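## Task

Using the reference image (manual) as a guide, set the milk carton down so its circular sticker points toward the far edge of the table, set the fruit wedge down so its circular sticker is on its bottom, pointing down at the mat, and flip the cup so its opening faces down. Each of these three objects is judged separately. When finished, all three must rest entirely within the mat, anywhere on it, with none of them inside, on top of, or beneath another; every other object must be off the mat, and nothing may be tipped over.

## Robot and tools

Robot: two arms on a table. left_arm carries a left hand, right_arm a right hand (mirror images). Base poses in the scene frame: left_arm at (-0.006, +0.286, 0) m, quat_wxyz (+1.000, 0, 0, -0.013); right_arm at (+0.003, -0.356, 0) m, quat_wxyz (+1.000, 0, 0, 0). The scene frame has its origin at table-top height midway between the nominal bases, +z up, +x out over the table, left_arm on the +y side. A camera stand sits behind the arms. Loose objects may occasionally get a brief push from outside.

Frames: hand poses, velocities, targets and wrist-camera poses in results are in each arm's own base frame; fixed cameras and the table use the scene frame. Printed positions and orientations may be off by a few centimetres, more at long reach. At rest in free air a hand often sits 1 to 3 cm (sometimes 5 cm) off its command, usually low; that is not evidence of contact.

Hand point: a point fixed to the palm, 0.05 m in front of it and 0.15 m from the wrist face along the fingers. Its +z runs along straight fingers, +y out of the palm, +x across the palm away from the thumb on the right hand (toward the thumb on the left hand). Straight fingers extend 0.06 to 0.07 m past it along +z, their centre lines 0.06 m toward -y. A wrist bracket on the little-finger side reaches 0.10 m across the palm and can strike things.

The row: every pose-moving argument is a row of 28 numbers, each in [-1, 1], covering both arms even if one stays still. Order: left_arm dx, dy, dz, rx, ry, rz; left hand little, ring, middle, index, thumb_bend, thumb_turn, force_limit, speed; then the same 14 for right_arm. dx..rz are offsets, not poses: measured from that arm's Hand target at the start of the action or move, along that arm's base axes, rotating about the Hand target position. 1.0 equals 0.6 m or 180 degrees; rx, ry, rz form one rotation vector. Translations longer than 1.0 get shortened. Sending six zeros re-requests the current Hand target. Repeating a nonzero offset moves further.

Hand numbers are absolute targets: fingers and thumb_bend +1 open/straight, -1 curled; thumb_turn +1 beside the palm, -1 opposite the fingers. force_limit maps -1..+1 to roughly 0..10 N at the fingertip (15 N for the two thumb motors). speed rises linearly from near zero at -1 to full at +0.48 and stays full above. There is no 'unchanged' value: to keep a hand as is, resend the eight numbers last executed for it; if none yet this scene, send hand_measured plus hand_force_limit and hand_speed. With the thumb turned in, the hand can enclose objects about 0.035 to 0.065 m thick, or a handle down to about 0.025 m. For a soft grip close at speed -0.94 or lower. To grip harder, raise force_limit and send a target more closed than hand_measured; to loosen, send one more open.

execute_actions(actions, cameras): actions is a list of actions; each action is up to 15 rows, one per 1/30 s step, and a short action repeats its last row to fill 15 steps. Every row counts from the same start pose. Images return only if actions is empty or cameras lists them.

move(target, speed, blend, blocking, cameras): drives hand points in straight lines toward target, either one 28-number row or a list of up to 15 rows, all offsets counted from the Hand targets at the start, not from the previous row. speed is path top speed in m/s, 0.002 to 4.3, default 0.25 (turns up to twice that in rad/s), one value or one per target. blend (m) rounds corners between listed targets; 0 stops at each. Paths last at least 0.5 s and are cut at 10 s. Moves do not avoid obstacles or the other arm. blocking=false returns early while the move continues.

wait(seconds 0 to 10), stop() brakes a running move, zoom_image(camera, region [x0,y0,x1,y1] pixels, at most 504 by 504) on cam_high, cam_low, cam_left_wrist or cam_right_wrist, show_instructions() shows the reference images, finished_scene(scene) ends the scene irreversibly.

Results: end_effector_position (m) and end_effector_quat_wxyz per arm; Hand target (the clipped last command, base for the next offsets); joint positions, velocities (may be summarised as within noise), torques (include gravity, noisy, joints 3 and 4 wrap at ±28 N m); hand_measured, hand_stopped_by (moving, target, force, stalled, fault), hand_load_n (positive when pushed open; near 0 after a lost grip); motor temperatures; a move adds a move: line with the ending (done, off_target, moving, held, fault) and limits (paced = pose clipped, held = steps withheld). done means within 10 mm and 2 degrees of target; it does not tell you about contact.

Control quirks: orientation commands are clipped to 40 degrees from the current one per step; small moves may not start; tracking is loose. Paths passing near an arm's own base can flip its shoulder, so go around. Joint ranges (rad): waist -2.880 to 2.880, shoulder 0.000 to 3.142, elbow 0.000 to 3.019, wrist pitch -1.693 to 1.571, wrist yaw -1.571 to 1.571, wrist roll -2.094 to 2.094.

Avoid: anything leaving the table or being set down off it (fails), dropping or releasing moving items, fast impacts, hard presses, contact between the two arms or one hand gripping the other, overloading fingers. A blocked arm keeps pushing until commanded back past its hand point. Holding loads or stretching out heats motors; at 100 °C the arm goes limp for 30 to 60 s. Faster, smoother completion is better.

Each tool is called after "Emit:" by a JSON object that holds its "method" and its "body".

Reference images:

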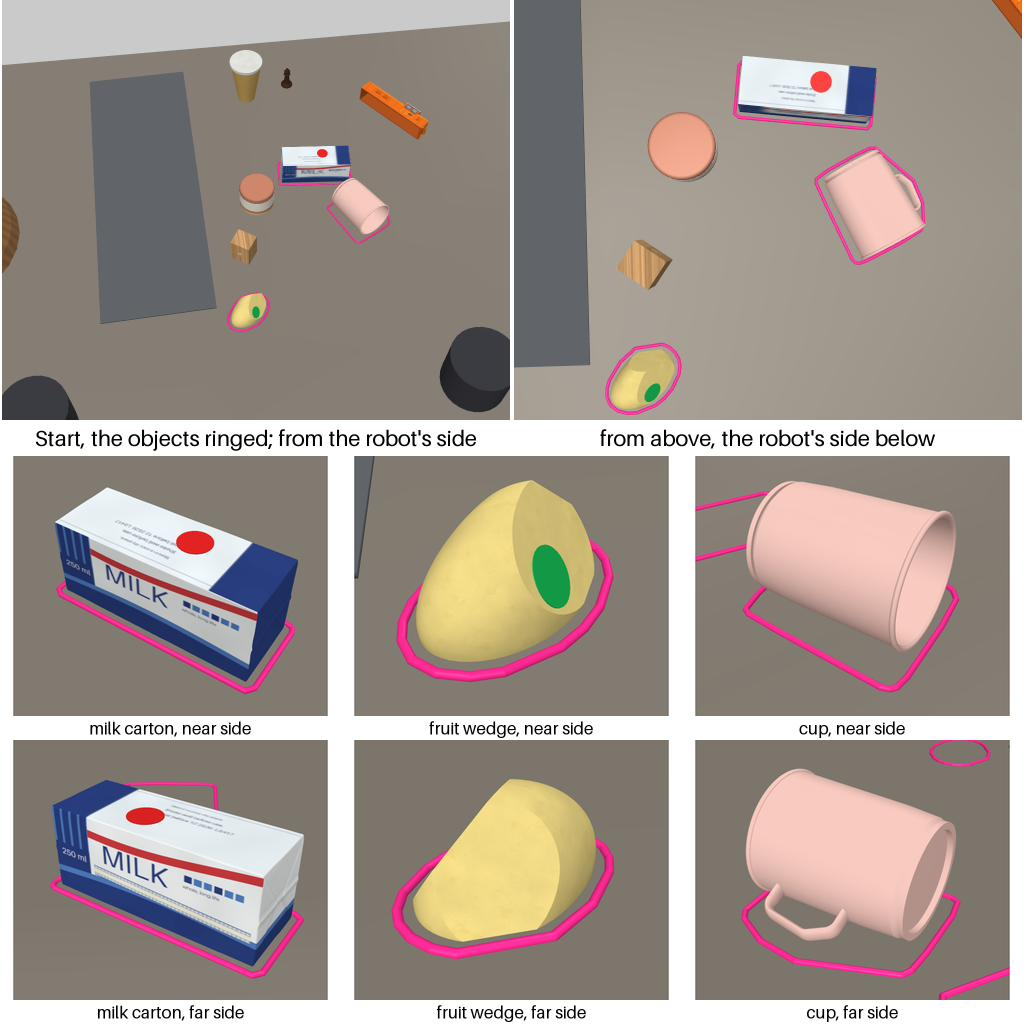

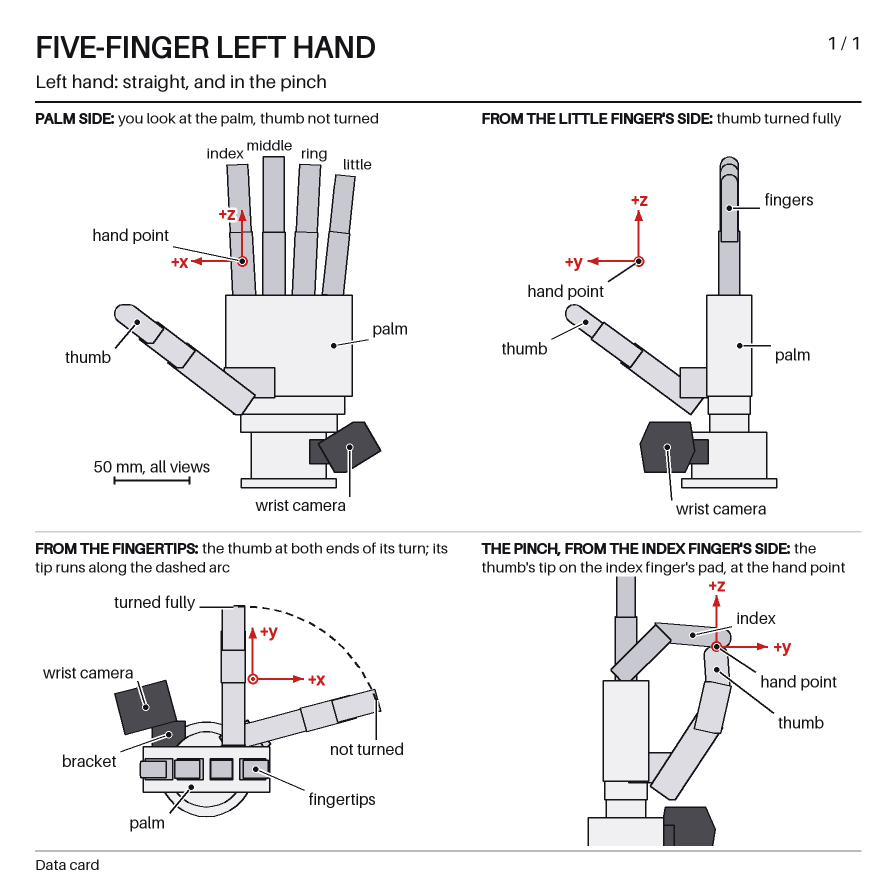

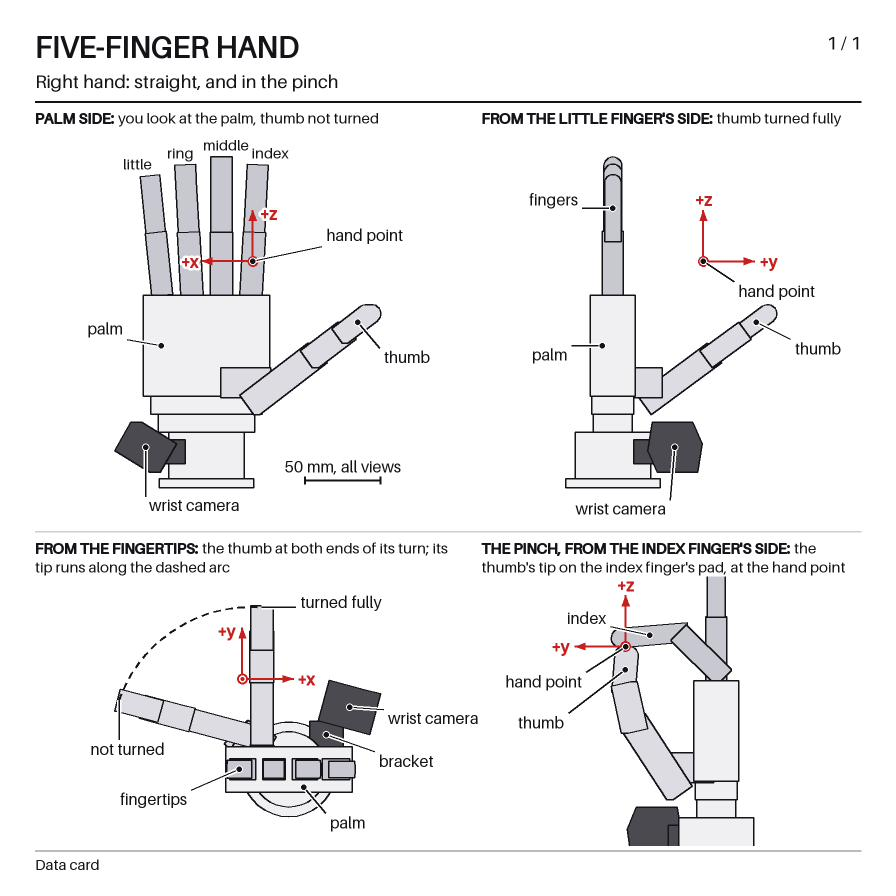

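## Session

Emit:
{"method": "execute_actions", "body": {"actions": []}}

Emit:
{"method": "show_instructions", "body": {}}

Scene clock: 0.00 s.
left_arm: end_effector_position=(+0.6004, -0.2043, +0.3010) hand_measured=(+1.000, +1.000, +1.000, +1.000, +1.000, +1.000) hand_load_n=(+0.0, +0.0, +0.0, +0.0, +0.0, +0.0) hand_stopped_by=(target, target, target, target, target, target) hand_force_limit=0.00 hand_speed=-0.80 end_effector_quat_wxyz=(+0.468, +0.251, +0.799, -0.282) | right_arm: end_effector_position=(+0.5677, -0.1199, +0.3055) hand_measured=(+1.000, +1.000, +1.000, +1.000, +1.000, +1.000) hand_load_n=(+0.0, +0.0, +0.0, +0.0, +0.0, +0.0) hand_stopped_by=(target, target, target, target, target, target) hand_force_limit=0.00 hand_speed=-0.80 end_effector_quat_wxyz=(+0.063, +0.063, +0.984, -0.154)
Joint positions: left_arm=[-0.253 1.411 1.251 -0.329 0.539 1.598] | right_arm=[-0.218 1.688 1.89 -1.595 0.286 1.456]
Joint velocities: within noise
Joint torques (N m): no reading
Motor temperatures (°C): left_arm=[23 27 33 22 23 25] | right_arm=[22 26 34 22 24 26]
Heat: left arm: hottest elbow 33 °C; right arm: hottest elbow 34 °C.
Hand target: left_arm +0.6061, -0.2069, +0.3337; +0.493, +0.259, +0.782, -0.282 | right_arm +0.5737, -0.1220, +0.3242; +0.085, +0.068, +0.981, -0.160

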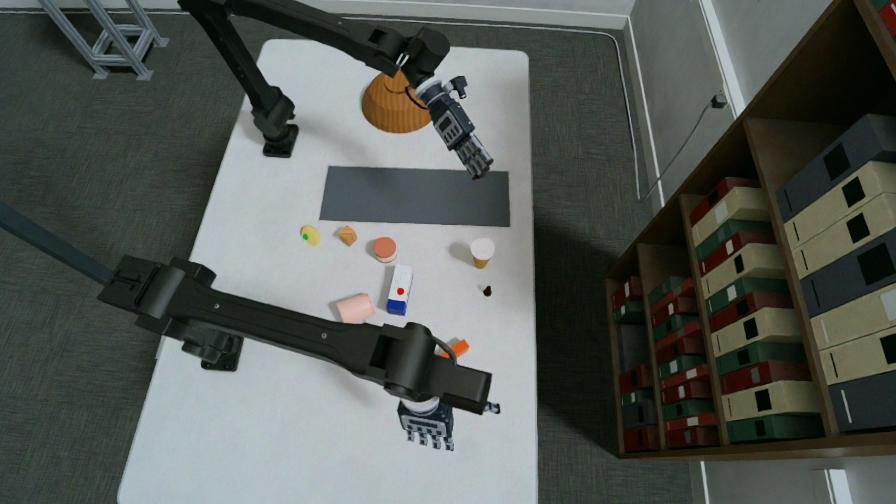

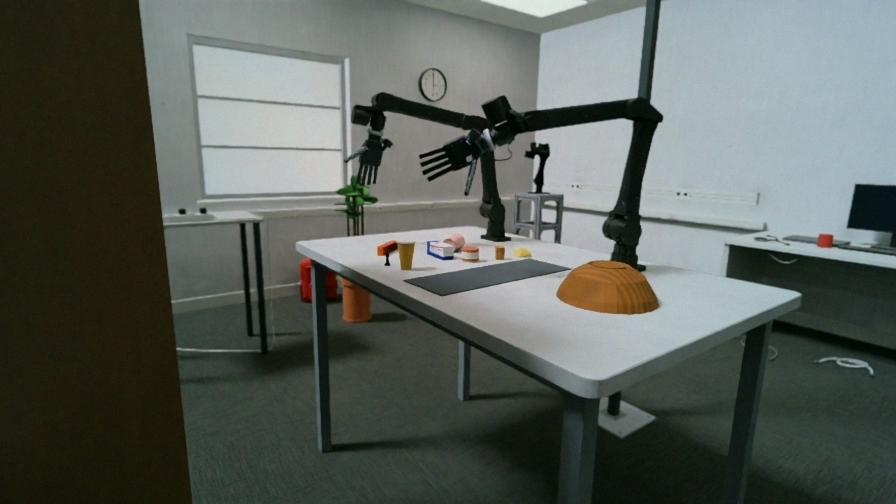

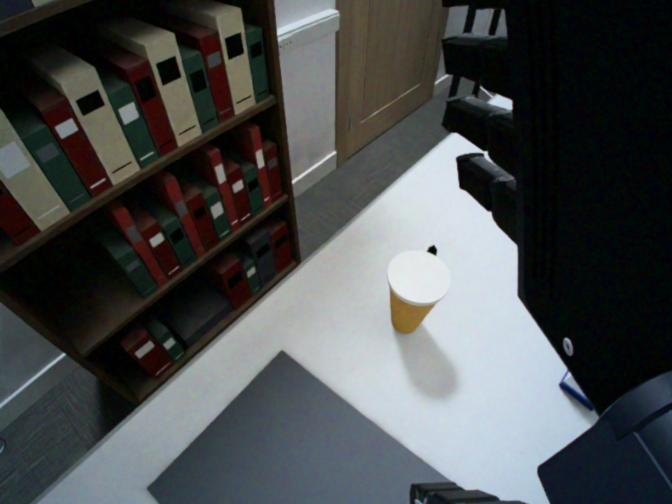

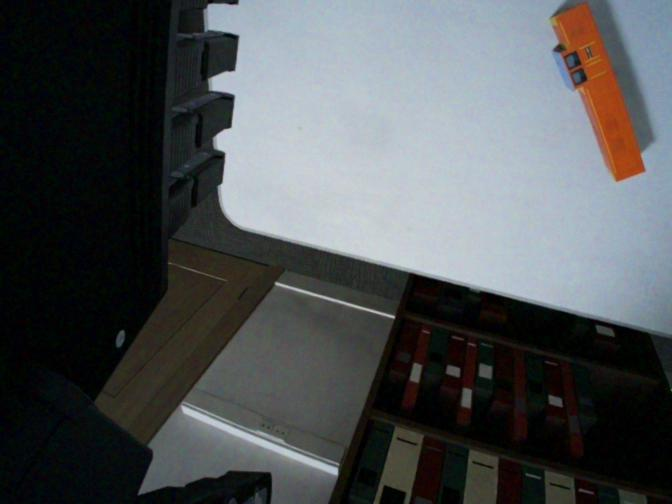

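Reference images for this scene: manual, FIVE-FINGER LEFT HAND page 1, FIVE-FINGER HAND page 1.

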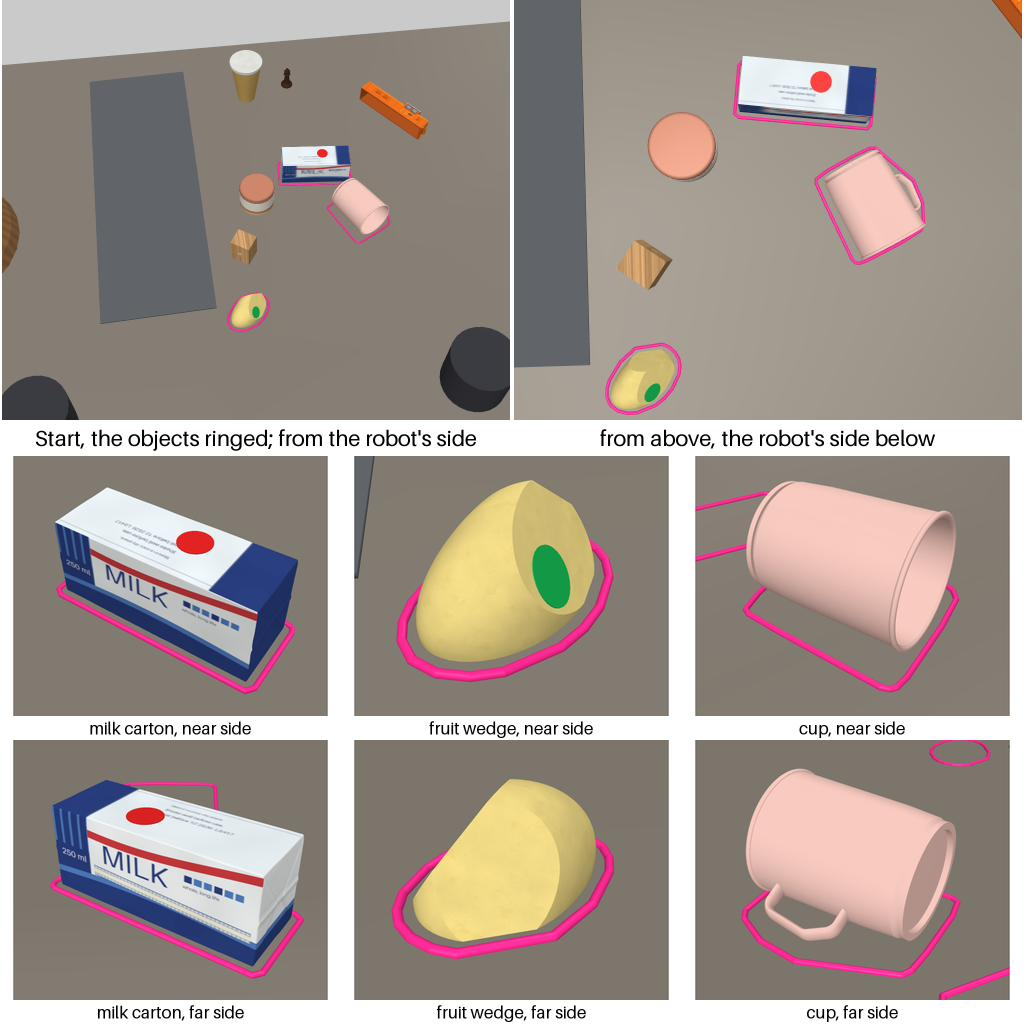

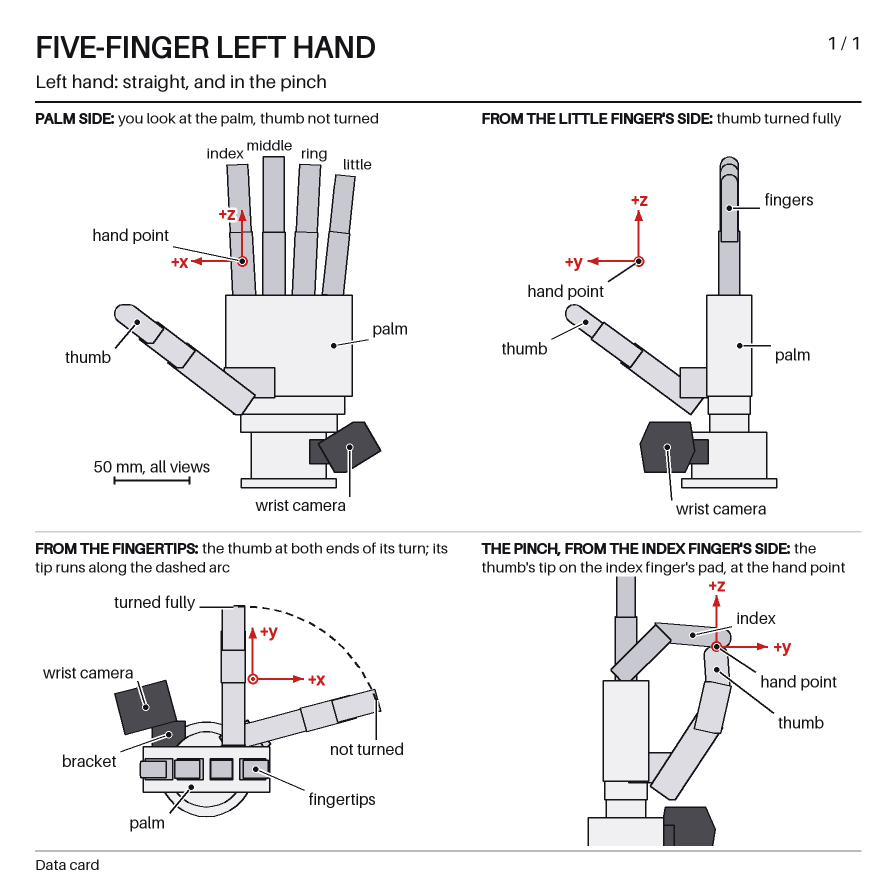

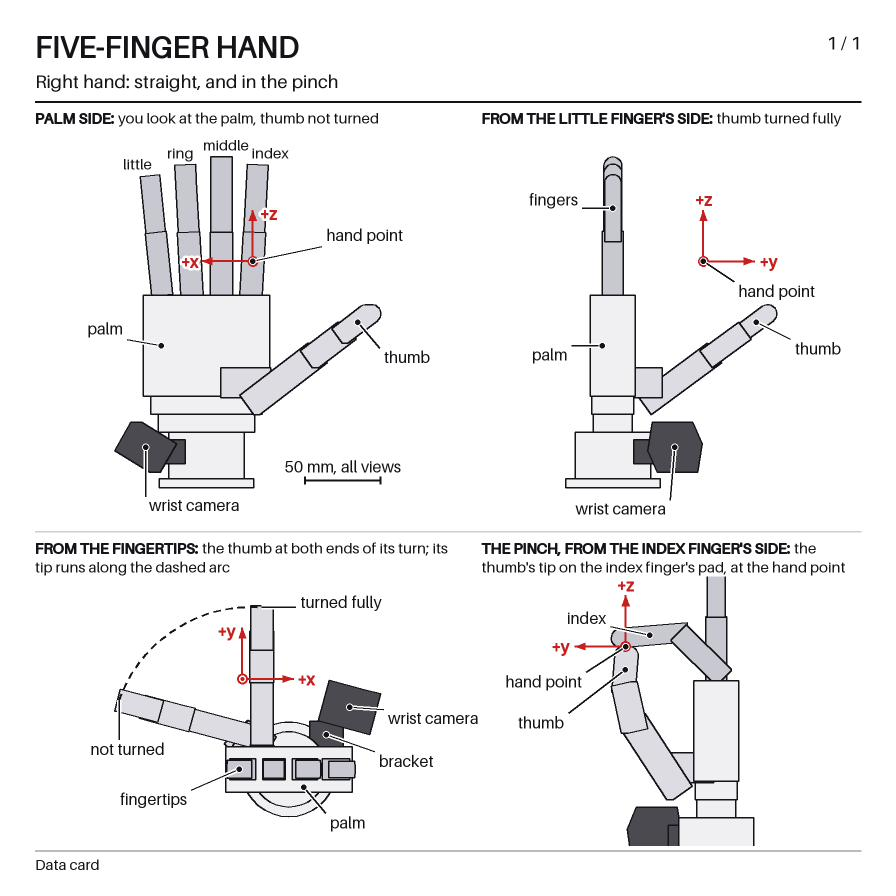

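Emit:
{"method": "zoom_image", "body": {"camera": "cam_high", "region": [290, 215, 430, 335]}}

Emit:
{"method": "zoom_image", "body": {"camera": "cam_low", "region": [370, 210, 570, 310]}}

Scaled by 3.600 from the camera's 896x504 image, which has a finer 1280x720 frame.

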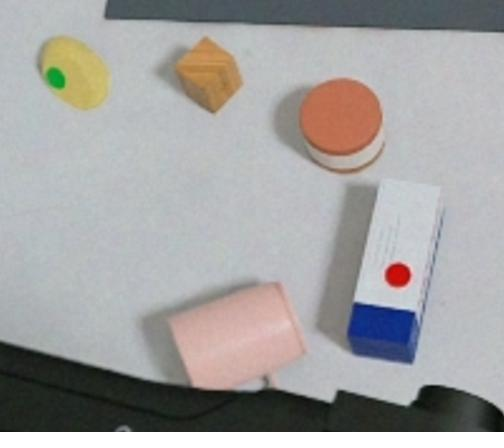

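Scaled by 2.520 from the camera's 896x504 image, which has a finer 1280x720 frame.

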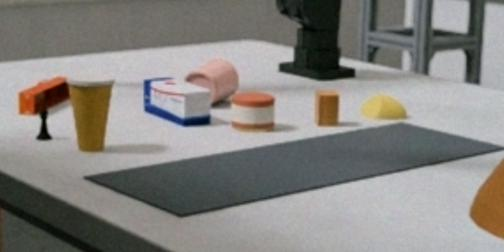

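Emit:
{"method": "move", "body": {"target": [[-0.37,-0.08,-0.08,-0.1342,0.149,0.1496,1,1,1,1,1,-1,0.2,0,0,0,0,0,0,0,1,1,1,1,1,1,0,-0.8],[-0.743,-0.157,-0.22,-0.2684,0.298,0.2991,1,1,1,1,1,-1,0.2,0,0,0,0,0,0,0,1,1,1,1,1,1,0,-0.8]], "speed": 0.3, "blend": [0.05, 0], "cameras": ["cam_left_wrist", "cam_high", "cam_low"]}}

Scene clock: 663.17 s.
left_arm: end_effector_position=(+0.1611, -0.2956, +0.1908) hand_measured=(+1.000, +1.000, +1.000, +1.000, +1.000, -1.000) hand_load_n=(+0.0, +0.0, +0.0, +0.0, +0.0, +0.0) hand_stopped_by=(target, target, target, target, target, target) hand_force_limit=0.20 hand_speed=0.00 end_effector_quat_wxyz=(+0.237, -0.454, +0.767, -0.388) | right_arm: end_effector_position=(+0.5677, -0.1199, +0.3055) hand_measured=(+1.000, +1.000, +1.000, +1.000, +1.000, +1.000) hand_load_n=(-0.5, +0.0, +0.0, +0.0, +0.0, +0.0) hand_stopped_by=(target, target, target, target, target, target) hand_force_limit=0.00 hand_speed=-0.80 end_effector_quat_wxyz=(+0.063, +0.063, +0.984, -0.154)
Joint positions: left_arm=[-1.26 0.747 0.665 -0.711 -0.601 -0.505] | right_arm=[-0.218 1.688 1.89 -1.595 0.286 1.456]
Joint torques (N m): left_arm=[0.38 -1.55 9.69 0.84 -0.67 -0.17] | right_arm=[0.44 -16.21 11.3 0.77 0.17 0.11]
Motor temperatures (°C): left_arm=[23 29 44 23 23 25] | right_arm=[22 32 44 22 24 26]
Heat: left arm: hottest elbow 44 °C; right arm: hottest elbow 44 °C.
Hand target: left_arm +0.1603, -0.3011, +0.2017; +0.236, -0.454, +0.763, -0.396 | right_arm +0.5737, -0.1220, +0.3242; +0.085, +0.068, +0.981, -0.160
Off the commanded pose: left_arm 0.012 m, 1 deg | right_arm 0.020 m, 3 deg.
move: off_target (left_arm, right_arm)
Images, in order (width x height): cam_high 896x504, cam_low 896x504, cam_left_wrist 672x504.

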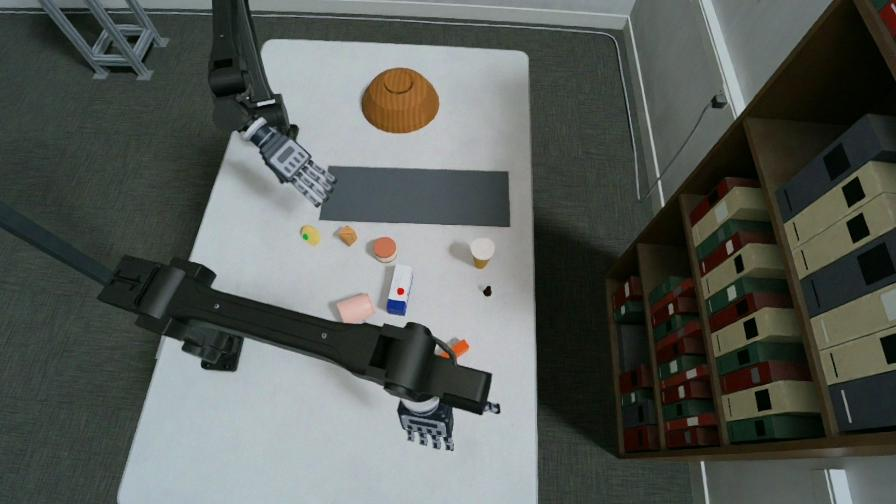

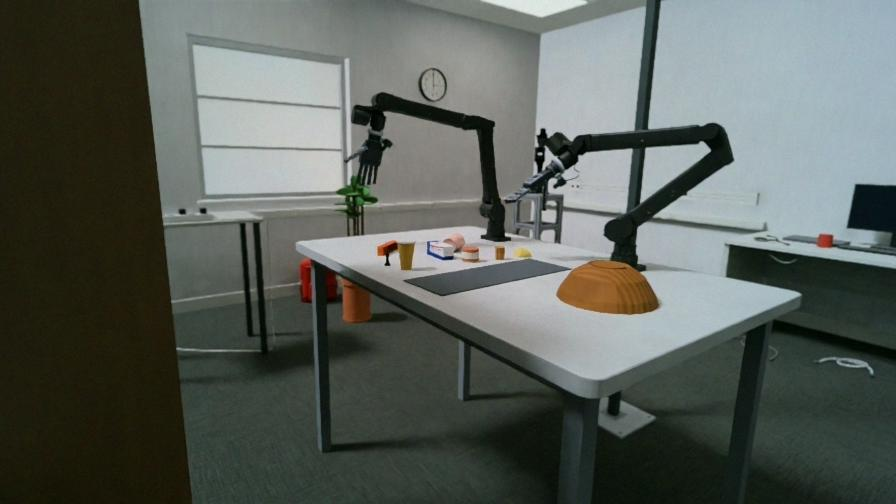

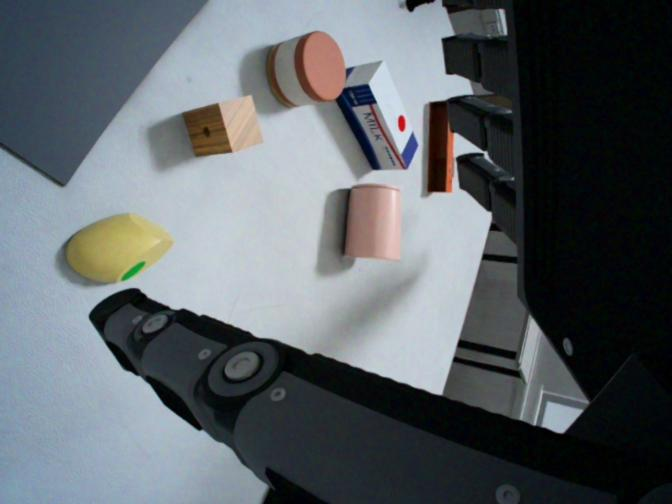

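Emit:
{"method": "execute_actions", "body": {"actions": [], "cameras": ["cam_high", "cam_left_wrist"]}}

Scene clock: 718.27 s.
left_arm: end_effector_position=(+0.1611, -0.2956, +0.1908) hand_measured=(+1.000, +1.000, +1.000, +1.000, +1.000, -1.000) hand_load_n=(+0.0, +0.0, +0.0, +0.0, +0.0, +0.0) hand_stopped_by=(target, target, target, target, target, target) hand_force_limit=0.20 hand_speed=0.00 end_effector_quat_wxyz=(+0.237, -0.454, +0.767, -0.388) | right_arm: end_effector_position=(+0.5677, -0.1199, +0.3055) hand_measured=(+1.000, +1.000, +1.000, +1.000, +1.000, +1.000) hand_load_n=(+0.0, +0.0, +0.0, +0.5, +0.0, +0.0) hand_stopped_by=(target, target, target, target, target, target) hand_force_limit=0.00 hand_speed=-0.80 end_effector_quat_wxyz=(+0.063, +0.063, +0.984, -0.154)
Joint positions: left_arm=[-1.26 0.747 0.665 -0.711 -0.601 -0.505] | right_arm=[-0.218 1.688 1.89 -1.595 0.286 1.456]
Joint velocities: within noise
Joint torques (N m): left_arm=[0.44 -1.55 9.7 0.85 -0.67 -0.17] | right_arm=[0.32 -16.26 11.29 0.75 0.17 0.11]
Motor temperatures (°C): left_arm=[23 28 42 23 23 25] | right_arm=[22 32 44 22 24 26]
Heat: left arm: hottest elbow 42 °C; right arm: hottest elbow 44 °C.
Hand target: left_arm +0.1603, -0.3011, +0.2017; +0.236, -0.454, +0.763, -0.396 | right_arm +0.5737, -0.1220, +0.3242; +0.085, +0.068, +0.981, -0.160
Off the commanded pose: left_arm 0.012 m, 1 deg | right_arm 0.020 m, 3 deg.
Images, in order (width x height): cam_high 896x504, cam_left_wrist 672x504.

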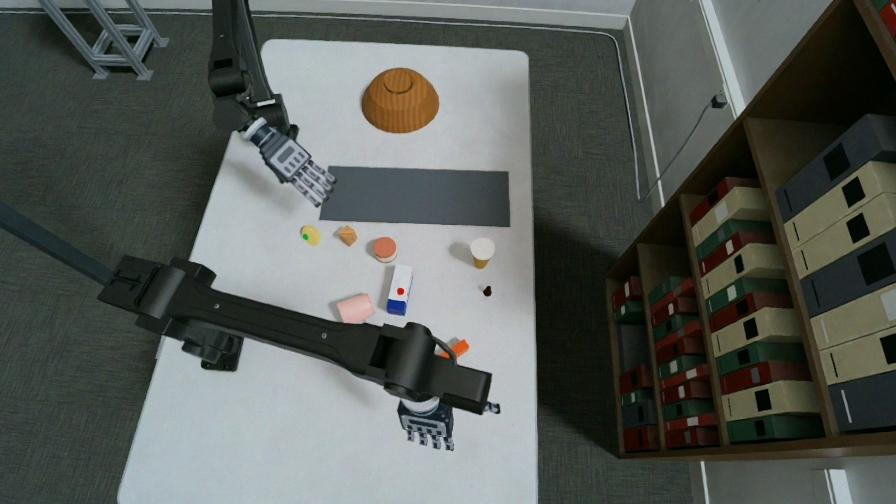

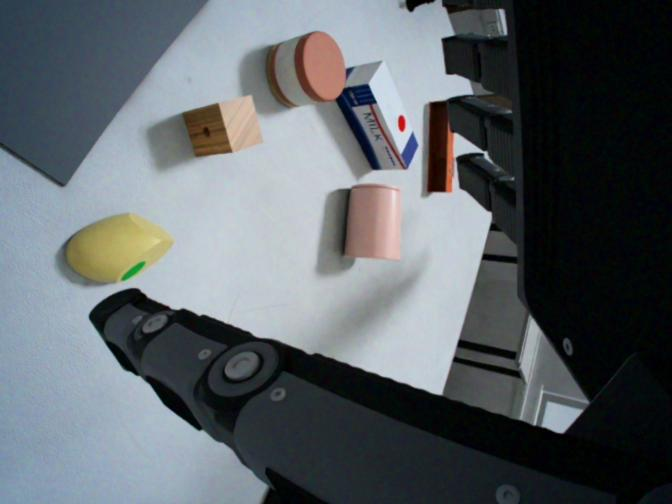

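Emit:
{"method": "move", "body": {"target": [0.4328, -0.198, 0.0138, -0.0152, -0.0547, 0.1438, 0.5, 0.5, 0.5, 0.5, 1, -1, 0.2, 0, 0, 0, 0, 0, 0, 0, 1, 1, 1, 1, 1, 1, 0, -0.8], "speed": 0.3, "cameras": ["cam_left_wrist", "cam_high"]}}

Scene clock: 913.10 s.
left_arm: end_effector_position=(+0.4022, -0.4027, +0.1755) hand_measured=(+0.500, +0.500, +0.500, +0.500, +1.000, -1.000) hand_load_n=(+0.0, +0.0, +0.0, +0.0, +0.0, +0.0) hand_stopped_by=(target, target, target, target, target, target) hand_force_limit=0.20 hand_speed=0.00 end_effector_quat_wxyz=(+0.373, -0.575, +0.636, -0.355) | right_arm: end_effector_position=(+0.5677, -0.1199, +0.3055) hand_measured=(+1.000, +1.000, +1.000, +1.000, +1.000, +1.000) hand_load_n=(+0.0, +0.0, +0.0, +0.0, +0.0, +0.0) hand_stopped_by=(target, target, target, target, target, target) hand_force_limit=0.00 hand_speed=-0.80 end_effector_quat_wxyz=(+0.063, +0.063, +0.984, -0.154)
Joint positions: left_arm=[-0.96 1.455 1.07 -0.344 -0.79 -0.49] | right_arm=[-0.218 1.688 1.89 -1.595 0.286 1.456]
Joint torques (N m): left_arm=[1.55 -10.75 12.21 2.1 -0.74 -0.16] | right_arm=[0.38 -16.21 11.32 0.77 0.17 0.11]
Heat: left arm: hottest elbow 42 °C; right arm: hottest elbow 45 °C.
Hand target: left_arm +0.4200, -0.4199, +0.2100; +0.372, -0.583, +0.609, -0.388 | right_arm +0.5737, -0.1220, +0.3242; +0.085, +0.068, +0.981, -0.160
Off the commanded pose: left_arm 0.042 m, 5 deg | right_arm 0.020 m, 3 deg.
move: off_target (left_arm, right_arm)
Images, in order (width x height): cam_high 896x504, cam_left_wrist 672x504.

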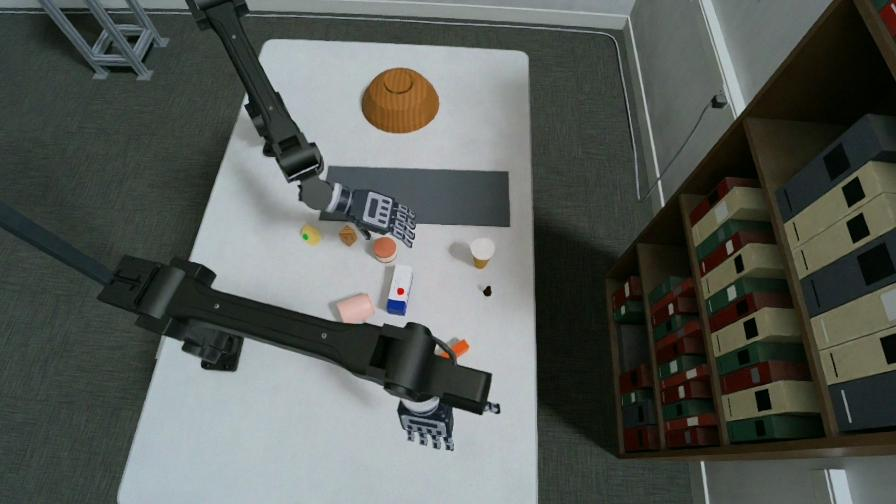

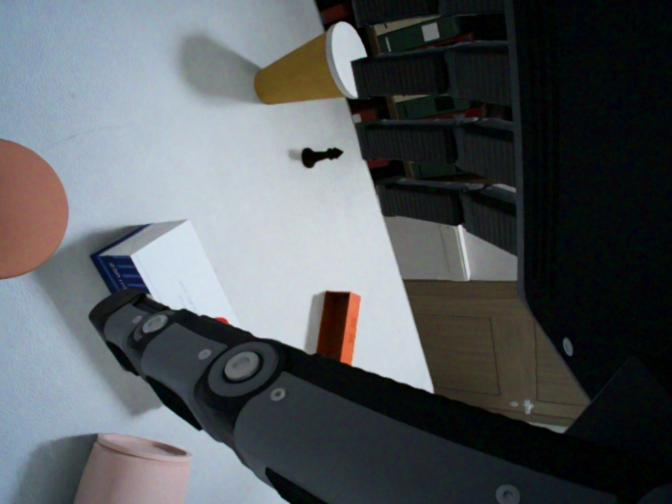

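Emit:
{"method": "zoom_image", "body": {"camera": "cam_left_wrist", "region": [0, 130, 400, 430]}}

Emit:
{"method": "zoom_image", "body": {"camera": "cam_high", "region": [280, 160, 520, 360]}}

Scaled by 1.260 from the camera's 672x504 image, which has a finer 960x720 frame.

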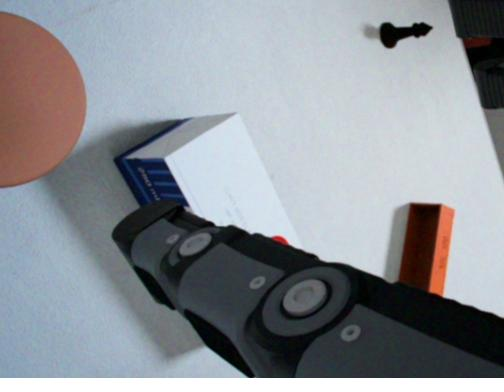

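Scaled by 2.100 from the camera's 896x504 image, which has a finer 1280x720 frame.

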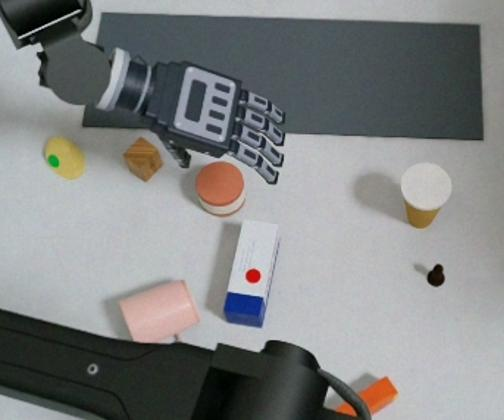

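Emit:
{"method": "move", "body": {"target": [0.0333, -0.1183, -0.1342, 0, 0, 0, 0.5, 0.5, 0.5, 0.5, 1, -1, 0.2, 0, 0, 0, 0, 0, 0, 0, 1, 1, 1, 1, 1, 1, 0, -0.8], "speed": 0.2, "cameras": ["cam_left_wrist", "cam_low"]}}

Scene clock: 1047.37 s.
left_arm: end_effector_position=(+0.4259, -0.4679, +0.0957) hand_measured=(+0.500, +0.500, +0.500, +0.500, +1.000, -1.000) hand_load_n=(+0.0, +0.0, +0.0, +0.0, +0.0, +0.0) hand_stopped_by=(target, target, target, target, target, target) hand_force_limit=0.20 hand_speed=0.00 end_effector_quat_wxyz=(+0.376, -0.576, +0.634, -0.353) | right_arm: end_effector_position=(+0.5677, -0.1199, +0.3055) hand_measured=(+1.000, +1.000, +1.000, +1.000, +1.000, +1.000) hand_load_n=(+0.0, +0.0, +0.0, +0.0, +0.0, +0.0) hand_stopped_by=(target, target, target, target, target, target) hand_force_limit=0.00 hand_speed=-0.80 end_effector_quat_wxyz=(+0.063, +0.063, +0.984, -0.154)
Joint positions: left_arm=[-0.997 1.721 1.164 -0.204 -0.825 -0.531] | right_arm=[-0.218 1.688 1.89 -1.595 0.286 1.456]
Joint torques (N m): left_arm=[0.5 -14.27 11.3 2.09 -0.77 -0.16] | right_arm=[0.44 -16.21 11.28 0.8 0.17 0.1]
Motor temperatures (°C): left_arm=[23 29 48 23 24 25] | right_arm=[22 32 45 22 24 26]
Heat: left arm: hottest elbow 48 °C; right arm: hottest elbow 45 °C.
Hand target: left_arm +0.4400, -0.4908, +0.1295; +0.372, -0.583, +0.609, -0.388 | right_arm +0.5737, -0.1220, +0.3242; +0.085, +0.068, +0.981, -0.160
Off the commanded pose: left_arm 0.043 m, 5 deg | right_arm 0.020 m, 3 deg.
move: off_target (left_arm, right_arm)
Images, in order (width x height): cam_low 896x504, cam_left_wrist 672x504.

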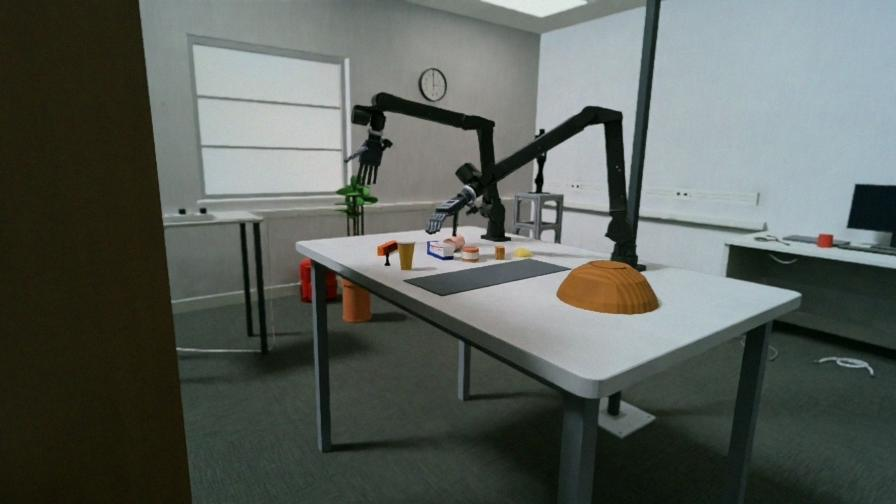

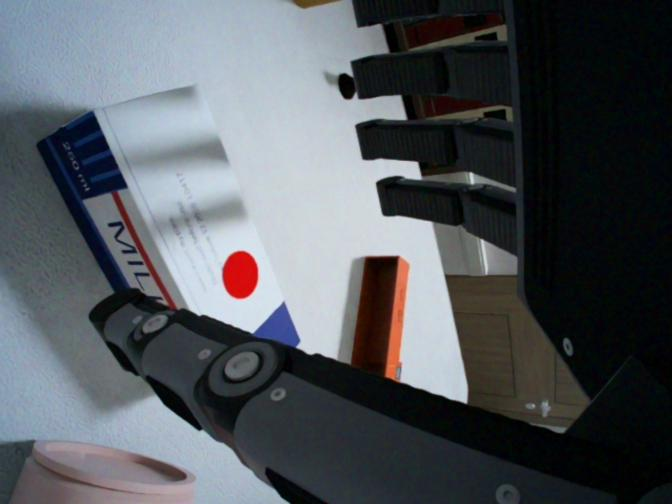

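Emit:
{"method": "move", "body": {"target": [0.0067, -0.005, -0.1083, 0, 0, -0.02, 0.5, 0.5, 0.5, 0.5, 1, -1, 0.2, 0, 0, 0, 0, 0, 0, 0, 1, 1, 1, 1, 1, 1, 0, -0.8], "speed": 0.12, "cameras": ["cam_left_wrist", "cam_low"]}}

Scene clock: 1098.70 s.
left_arm: end_effector_position=(+0.4316, -0.4921, +0.0489) hand_measured=(+0.500, +0.500, +0.500, +0.500, +1.000, -1.000) hand_load_n=(-0.5, +0.0, +0.0, +0.0, +0.0, +0.0) hand_stopped_by=(target, target, target, target, target, target) hand_force_limit=0.20 hand_speed=0.00 end_effector_quat_wxyz=(+0.357, -0.561, +0.640, -0.385) | right_arm: end_effector_position=(+0.5677, -0.1199, +0.3055) hand_measured=(+1.000, +1.000, +1.000, +1.000, +1.000, +1.000) hand_load_n=(+0.0, +0.0, +0.0, +0.0, +0.0, +0.0) hand_stopped_by=(target, target, target, target, target, target) hand_force_limit=0.00 hand_speed=-0.80 end_effector_quat_wxyz=(+0.063, +0.063, +0.984, -0.154)
Joint positions: left_arm=[-0.997 1.821 1.129 0.016 -0.77 -0.482] | right_arm=[-0.218 1.688 1.89 -1.595 0.286 1.456]
Joint torques (N m): left_arm=[1.55 -15.33 7.28 2.3 -0.43 0.02] | right_arm=[0.38 -16.26 11.28 0.75 0.18 0.11]
Motor temperatures (°C): left_arm=[23 30 43 23 24 25] | right_arm=[22 32 45 22 24 26]
Heat: left arm: hottest elbow 43 °C; right arm: hottest elbow 45 °C.
Hand target: left_arm +0.4440, -0.4938, +0.0645; +0.360, -0.563, +0.627, -0.400 | right_arm +0.5737, -0.1220, +0.3242; +0.085, +0.068, +0.981, -0.160
Off the commanded pose: left_arm 0.020 m, 2 deg | right_arm 0.020 m, 3 deg.
move: off_target (left_arm, right_arm)
Images, in order (width x height): cam_low 896x504, cam_left_wrist 672x504.

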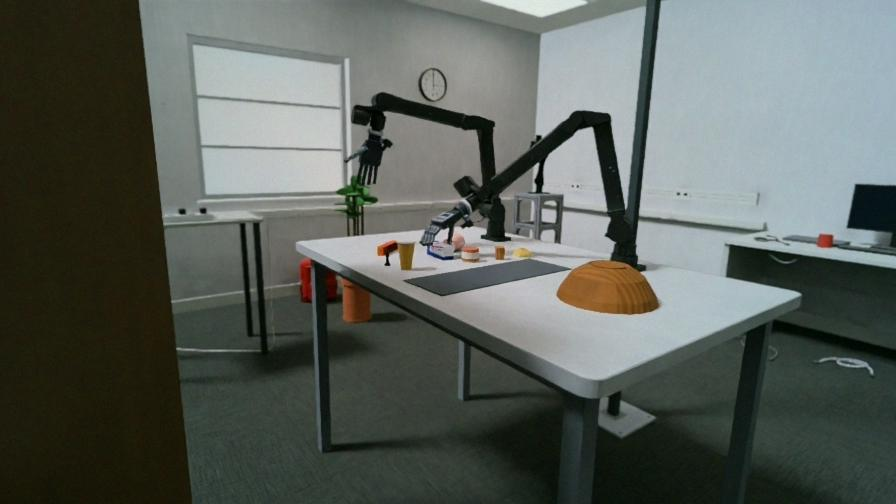

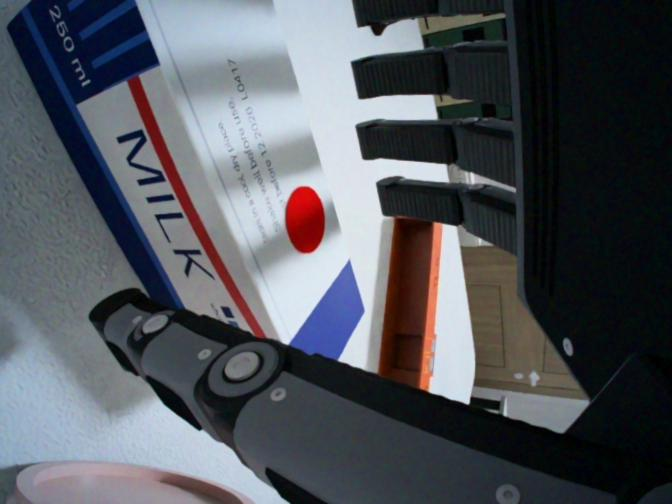

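Emit:
{"method": "move", "body": {"target": [0.0167, 0.0217, -0.035, 0, 0, 0, 0.5, 0.5, 0.5, 0.5, 1, -1, 0.2, 0, 0, 0, 0, 0, 0, 0, 1, 1, 1, 1, 1, 1, 0, -0.8], "speed": 0.08, "cameras": ["cam_left_wrist", "cam_low"]}}

Emit:
{"method": "zoom_image", "body": {"camera": "cam_low", "region": [370, 170, 570, 290]}}

Scene clock: 1148.77 s.
left_arm: end_effector_position=(+0.4444, -0.4787, +0.0322) hand_measured=(+0.500, +0.500, +0.500, +0.500, +1.000, -1.000) hand_load_n=(+0.0, +0.0, +0.0, +0.0, +0.0, +0.0) hand_stopped_by=(target, target, target, target, target, target) hand_force_limit=0.20 hand_speed=0.00 end_effector_quat_wxyz=(+0.356, -0.564, +0.636, -0.388) | right_arm: end_effector_position=(+0.5677, -0.1199, +0.3055) hand_measured=(+1.000, +1.000, +1.000, +1.000, +1.000, +1.000) hand_load_n=(+0.0, +0.0, +0.0, +0.0, +0.0, -0.5) hand_stopped_by=(target, target, target, target, target, target) hand_force_limit=0.00 hand_speed=-0.80 end_effector_quat_wxyz=(+0.063, +0.063, +0.984, -0.154)
Joint positions: left_arm=[-0.963 1.842 1.097 0.095 -0.745 -0.459] | right_arm=[-0.218 1.688 1.89 -1.595 0.286 1.456]
Joint torques (N m): left_arm=[1.55 -14.92 6.87 2.3 -0.41 0.03] | right_arm=[0.5 -16.26 11.33 0.77 0.17 0.12]
Heat: left arm: hottest elbow 40 °C; right arm: hottest elbow 45 °C.
Hand target: left_arm +0.4540, -0.4808, +0.0435; +0.360, -0.563, +0.627, -0.400 | right_arm +0.5737, -0.1220, +0.3242; +0.085, +0.068, +0.981, -0.160
Off the commanded pose: left_arm 0.015 m, 2 deg | right_arm 0.020 m, 3 deg.
move: off_target (left_arm, right_arm)
Images, in order (width x height): cam_low 896x504, cam_left_wrist 672x504.

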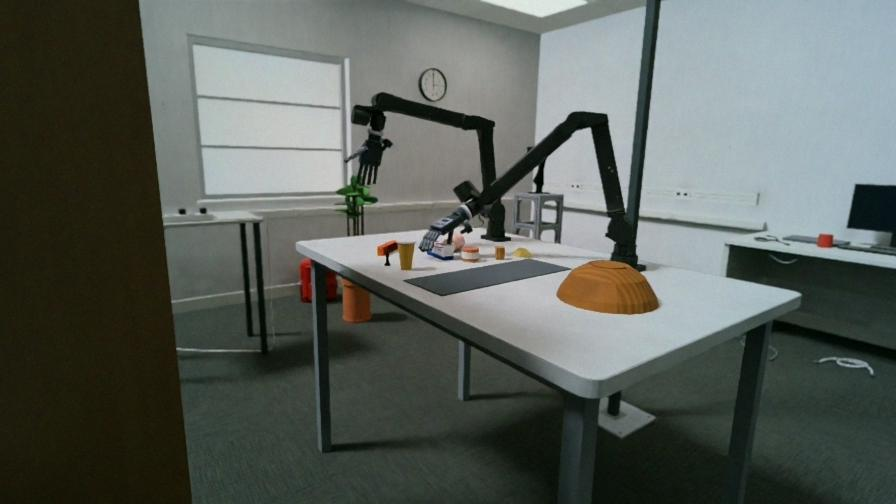

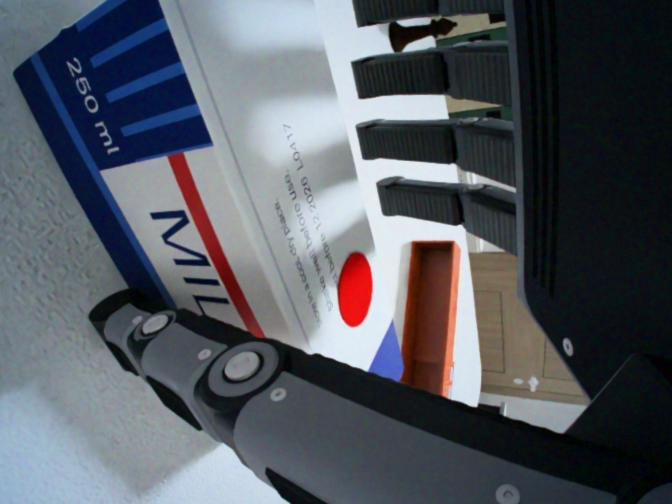

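Scaled by 2.520 from the camera's 896x504 image, which has a finer 1280x720 frame.

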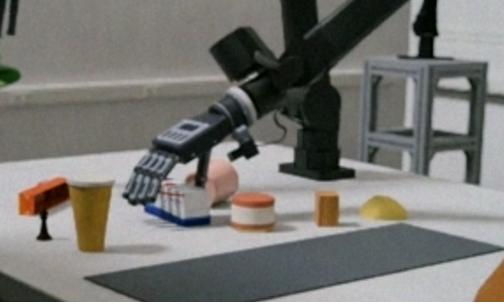

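Emit:
{"method": "execute_actions", "body": {"actions": [], "cameras": ["cam_high"]}}

Emit:
{"method": "zoom_image", "body": {"camera": "cam_high", "region": [320, 200, 480, 340]}}

Scene clock: 1200.10 s.
left_arm: end_effector_position=(+0.4444, -0.4787, +0.0322) hand_measured=(+0.500, +0.500, +0.500, +0.500, +1.000, -1.000) hand_load_n=(+0.0, +0.0, +0.0, -0.5, +0.0, +0.0) hand_stopped_by=(target, target, target, target, target, target) hand_force_limit=0.20 hand_speed=0.00 end_effector_quat_wxyz=(+0.356, -0.564, +0.636, -0.388) | right_arm: end_effector_position=(+0.5677, -0.1199, +0.3055) hand_measured=(+1.000, +1.000, +1.000, +1.000, +1.000, +1.000) hand_load_n=(+0.0, +0.0, +0.0, +0.0, +0.0, +0.0) hand_stopped_by=(target, target, target, target, target, target) hand_force_limit=0.00 hand_speed=-0.80 end_effector_quat_wxyz=(+0.063, +0.063, +0.984, -0.154)
Joint positions: left_arm=[-0.963 1.842 1.097 0.095 -0.745 -0.459] | right_arm=[-0.218 1.688 1.89 -1.595 0.286 1.456]
Joint velocities: within noise
Joint torques (N m): left_arm=[1.61 -14.86 6.87 2.29 -0.4 0.02] | right_arm=[0.38 -16.21 11.32 0.79 0.17 0.12]
Motor temperatures (°C): left_arm=[23 30 39 23 24 25] | right_arm=[22 33 45 22 24 26]
Heat: left arm: hottest elbow 39 °C; right arm: hottest elbow 45 °C.
Hand target: left_arm +0.4540, -0.4808, +0.0435; +0.360, -0.563, +0.627, -0.400 | right_arm +0.5737, -0.1220, +0.3242; +0.085, +0.068, +0.981, -0.160
Off the commanded pose: left_arm 0.015 m, 2 deg | right_arm 0.020 m, 3 deg.
Images, in order (width x height): cam_high 896x504.

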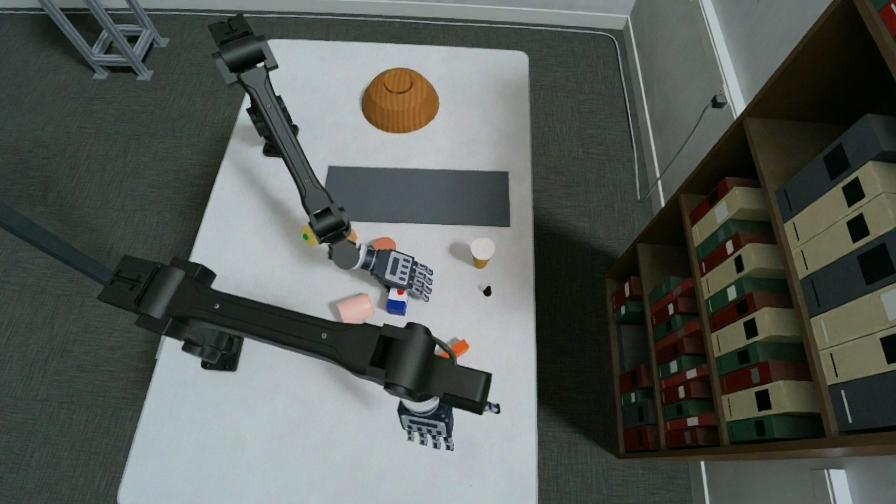

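Scaled by 3.150 from the camera's 896x504 image, which has a finer 1280x720 frame.

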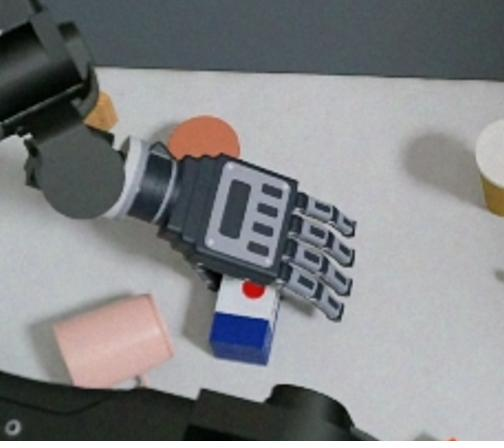

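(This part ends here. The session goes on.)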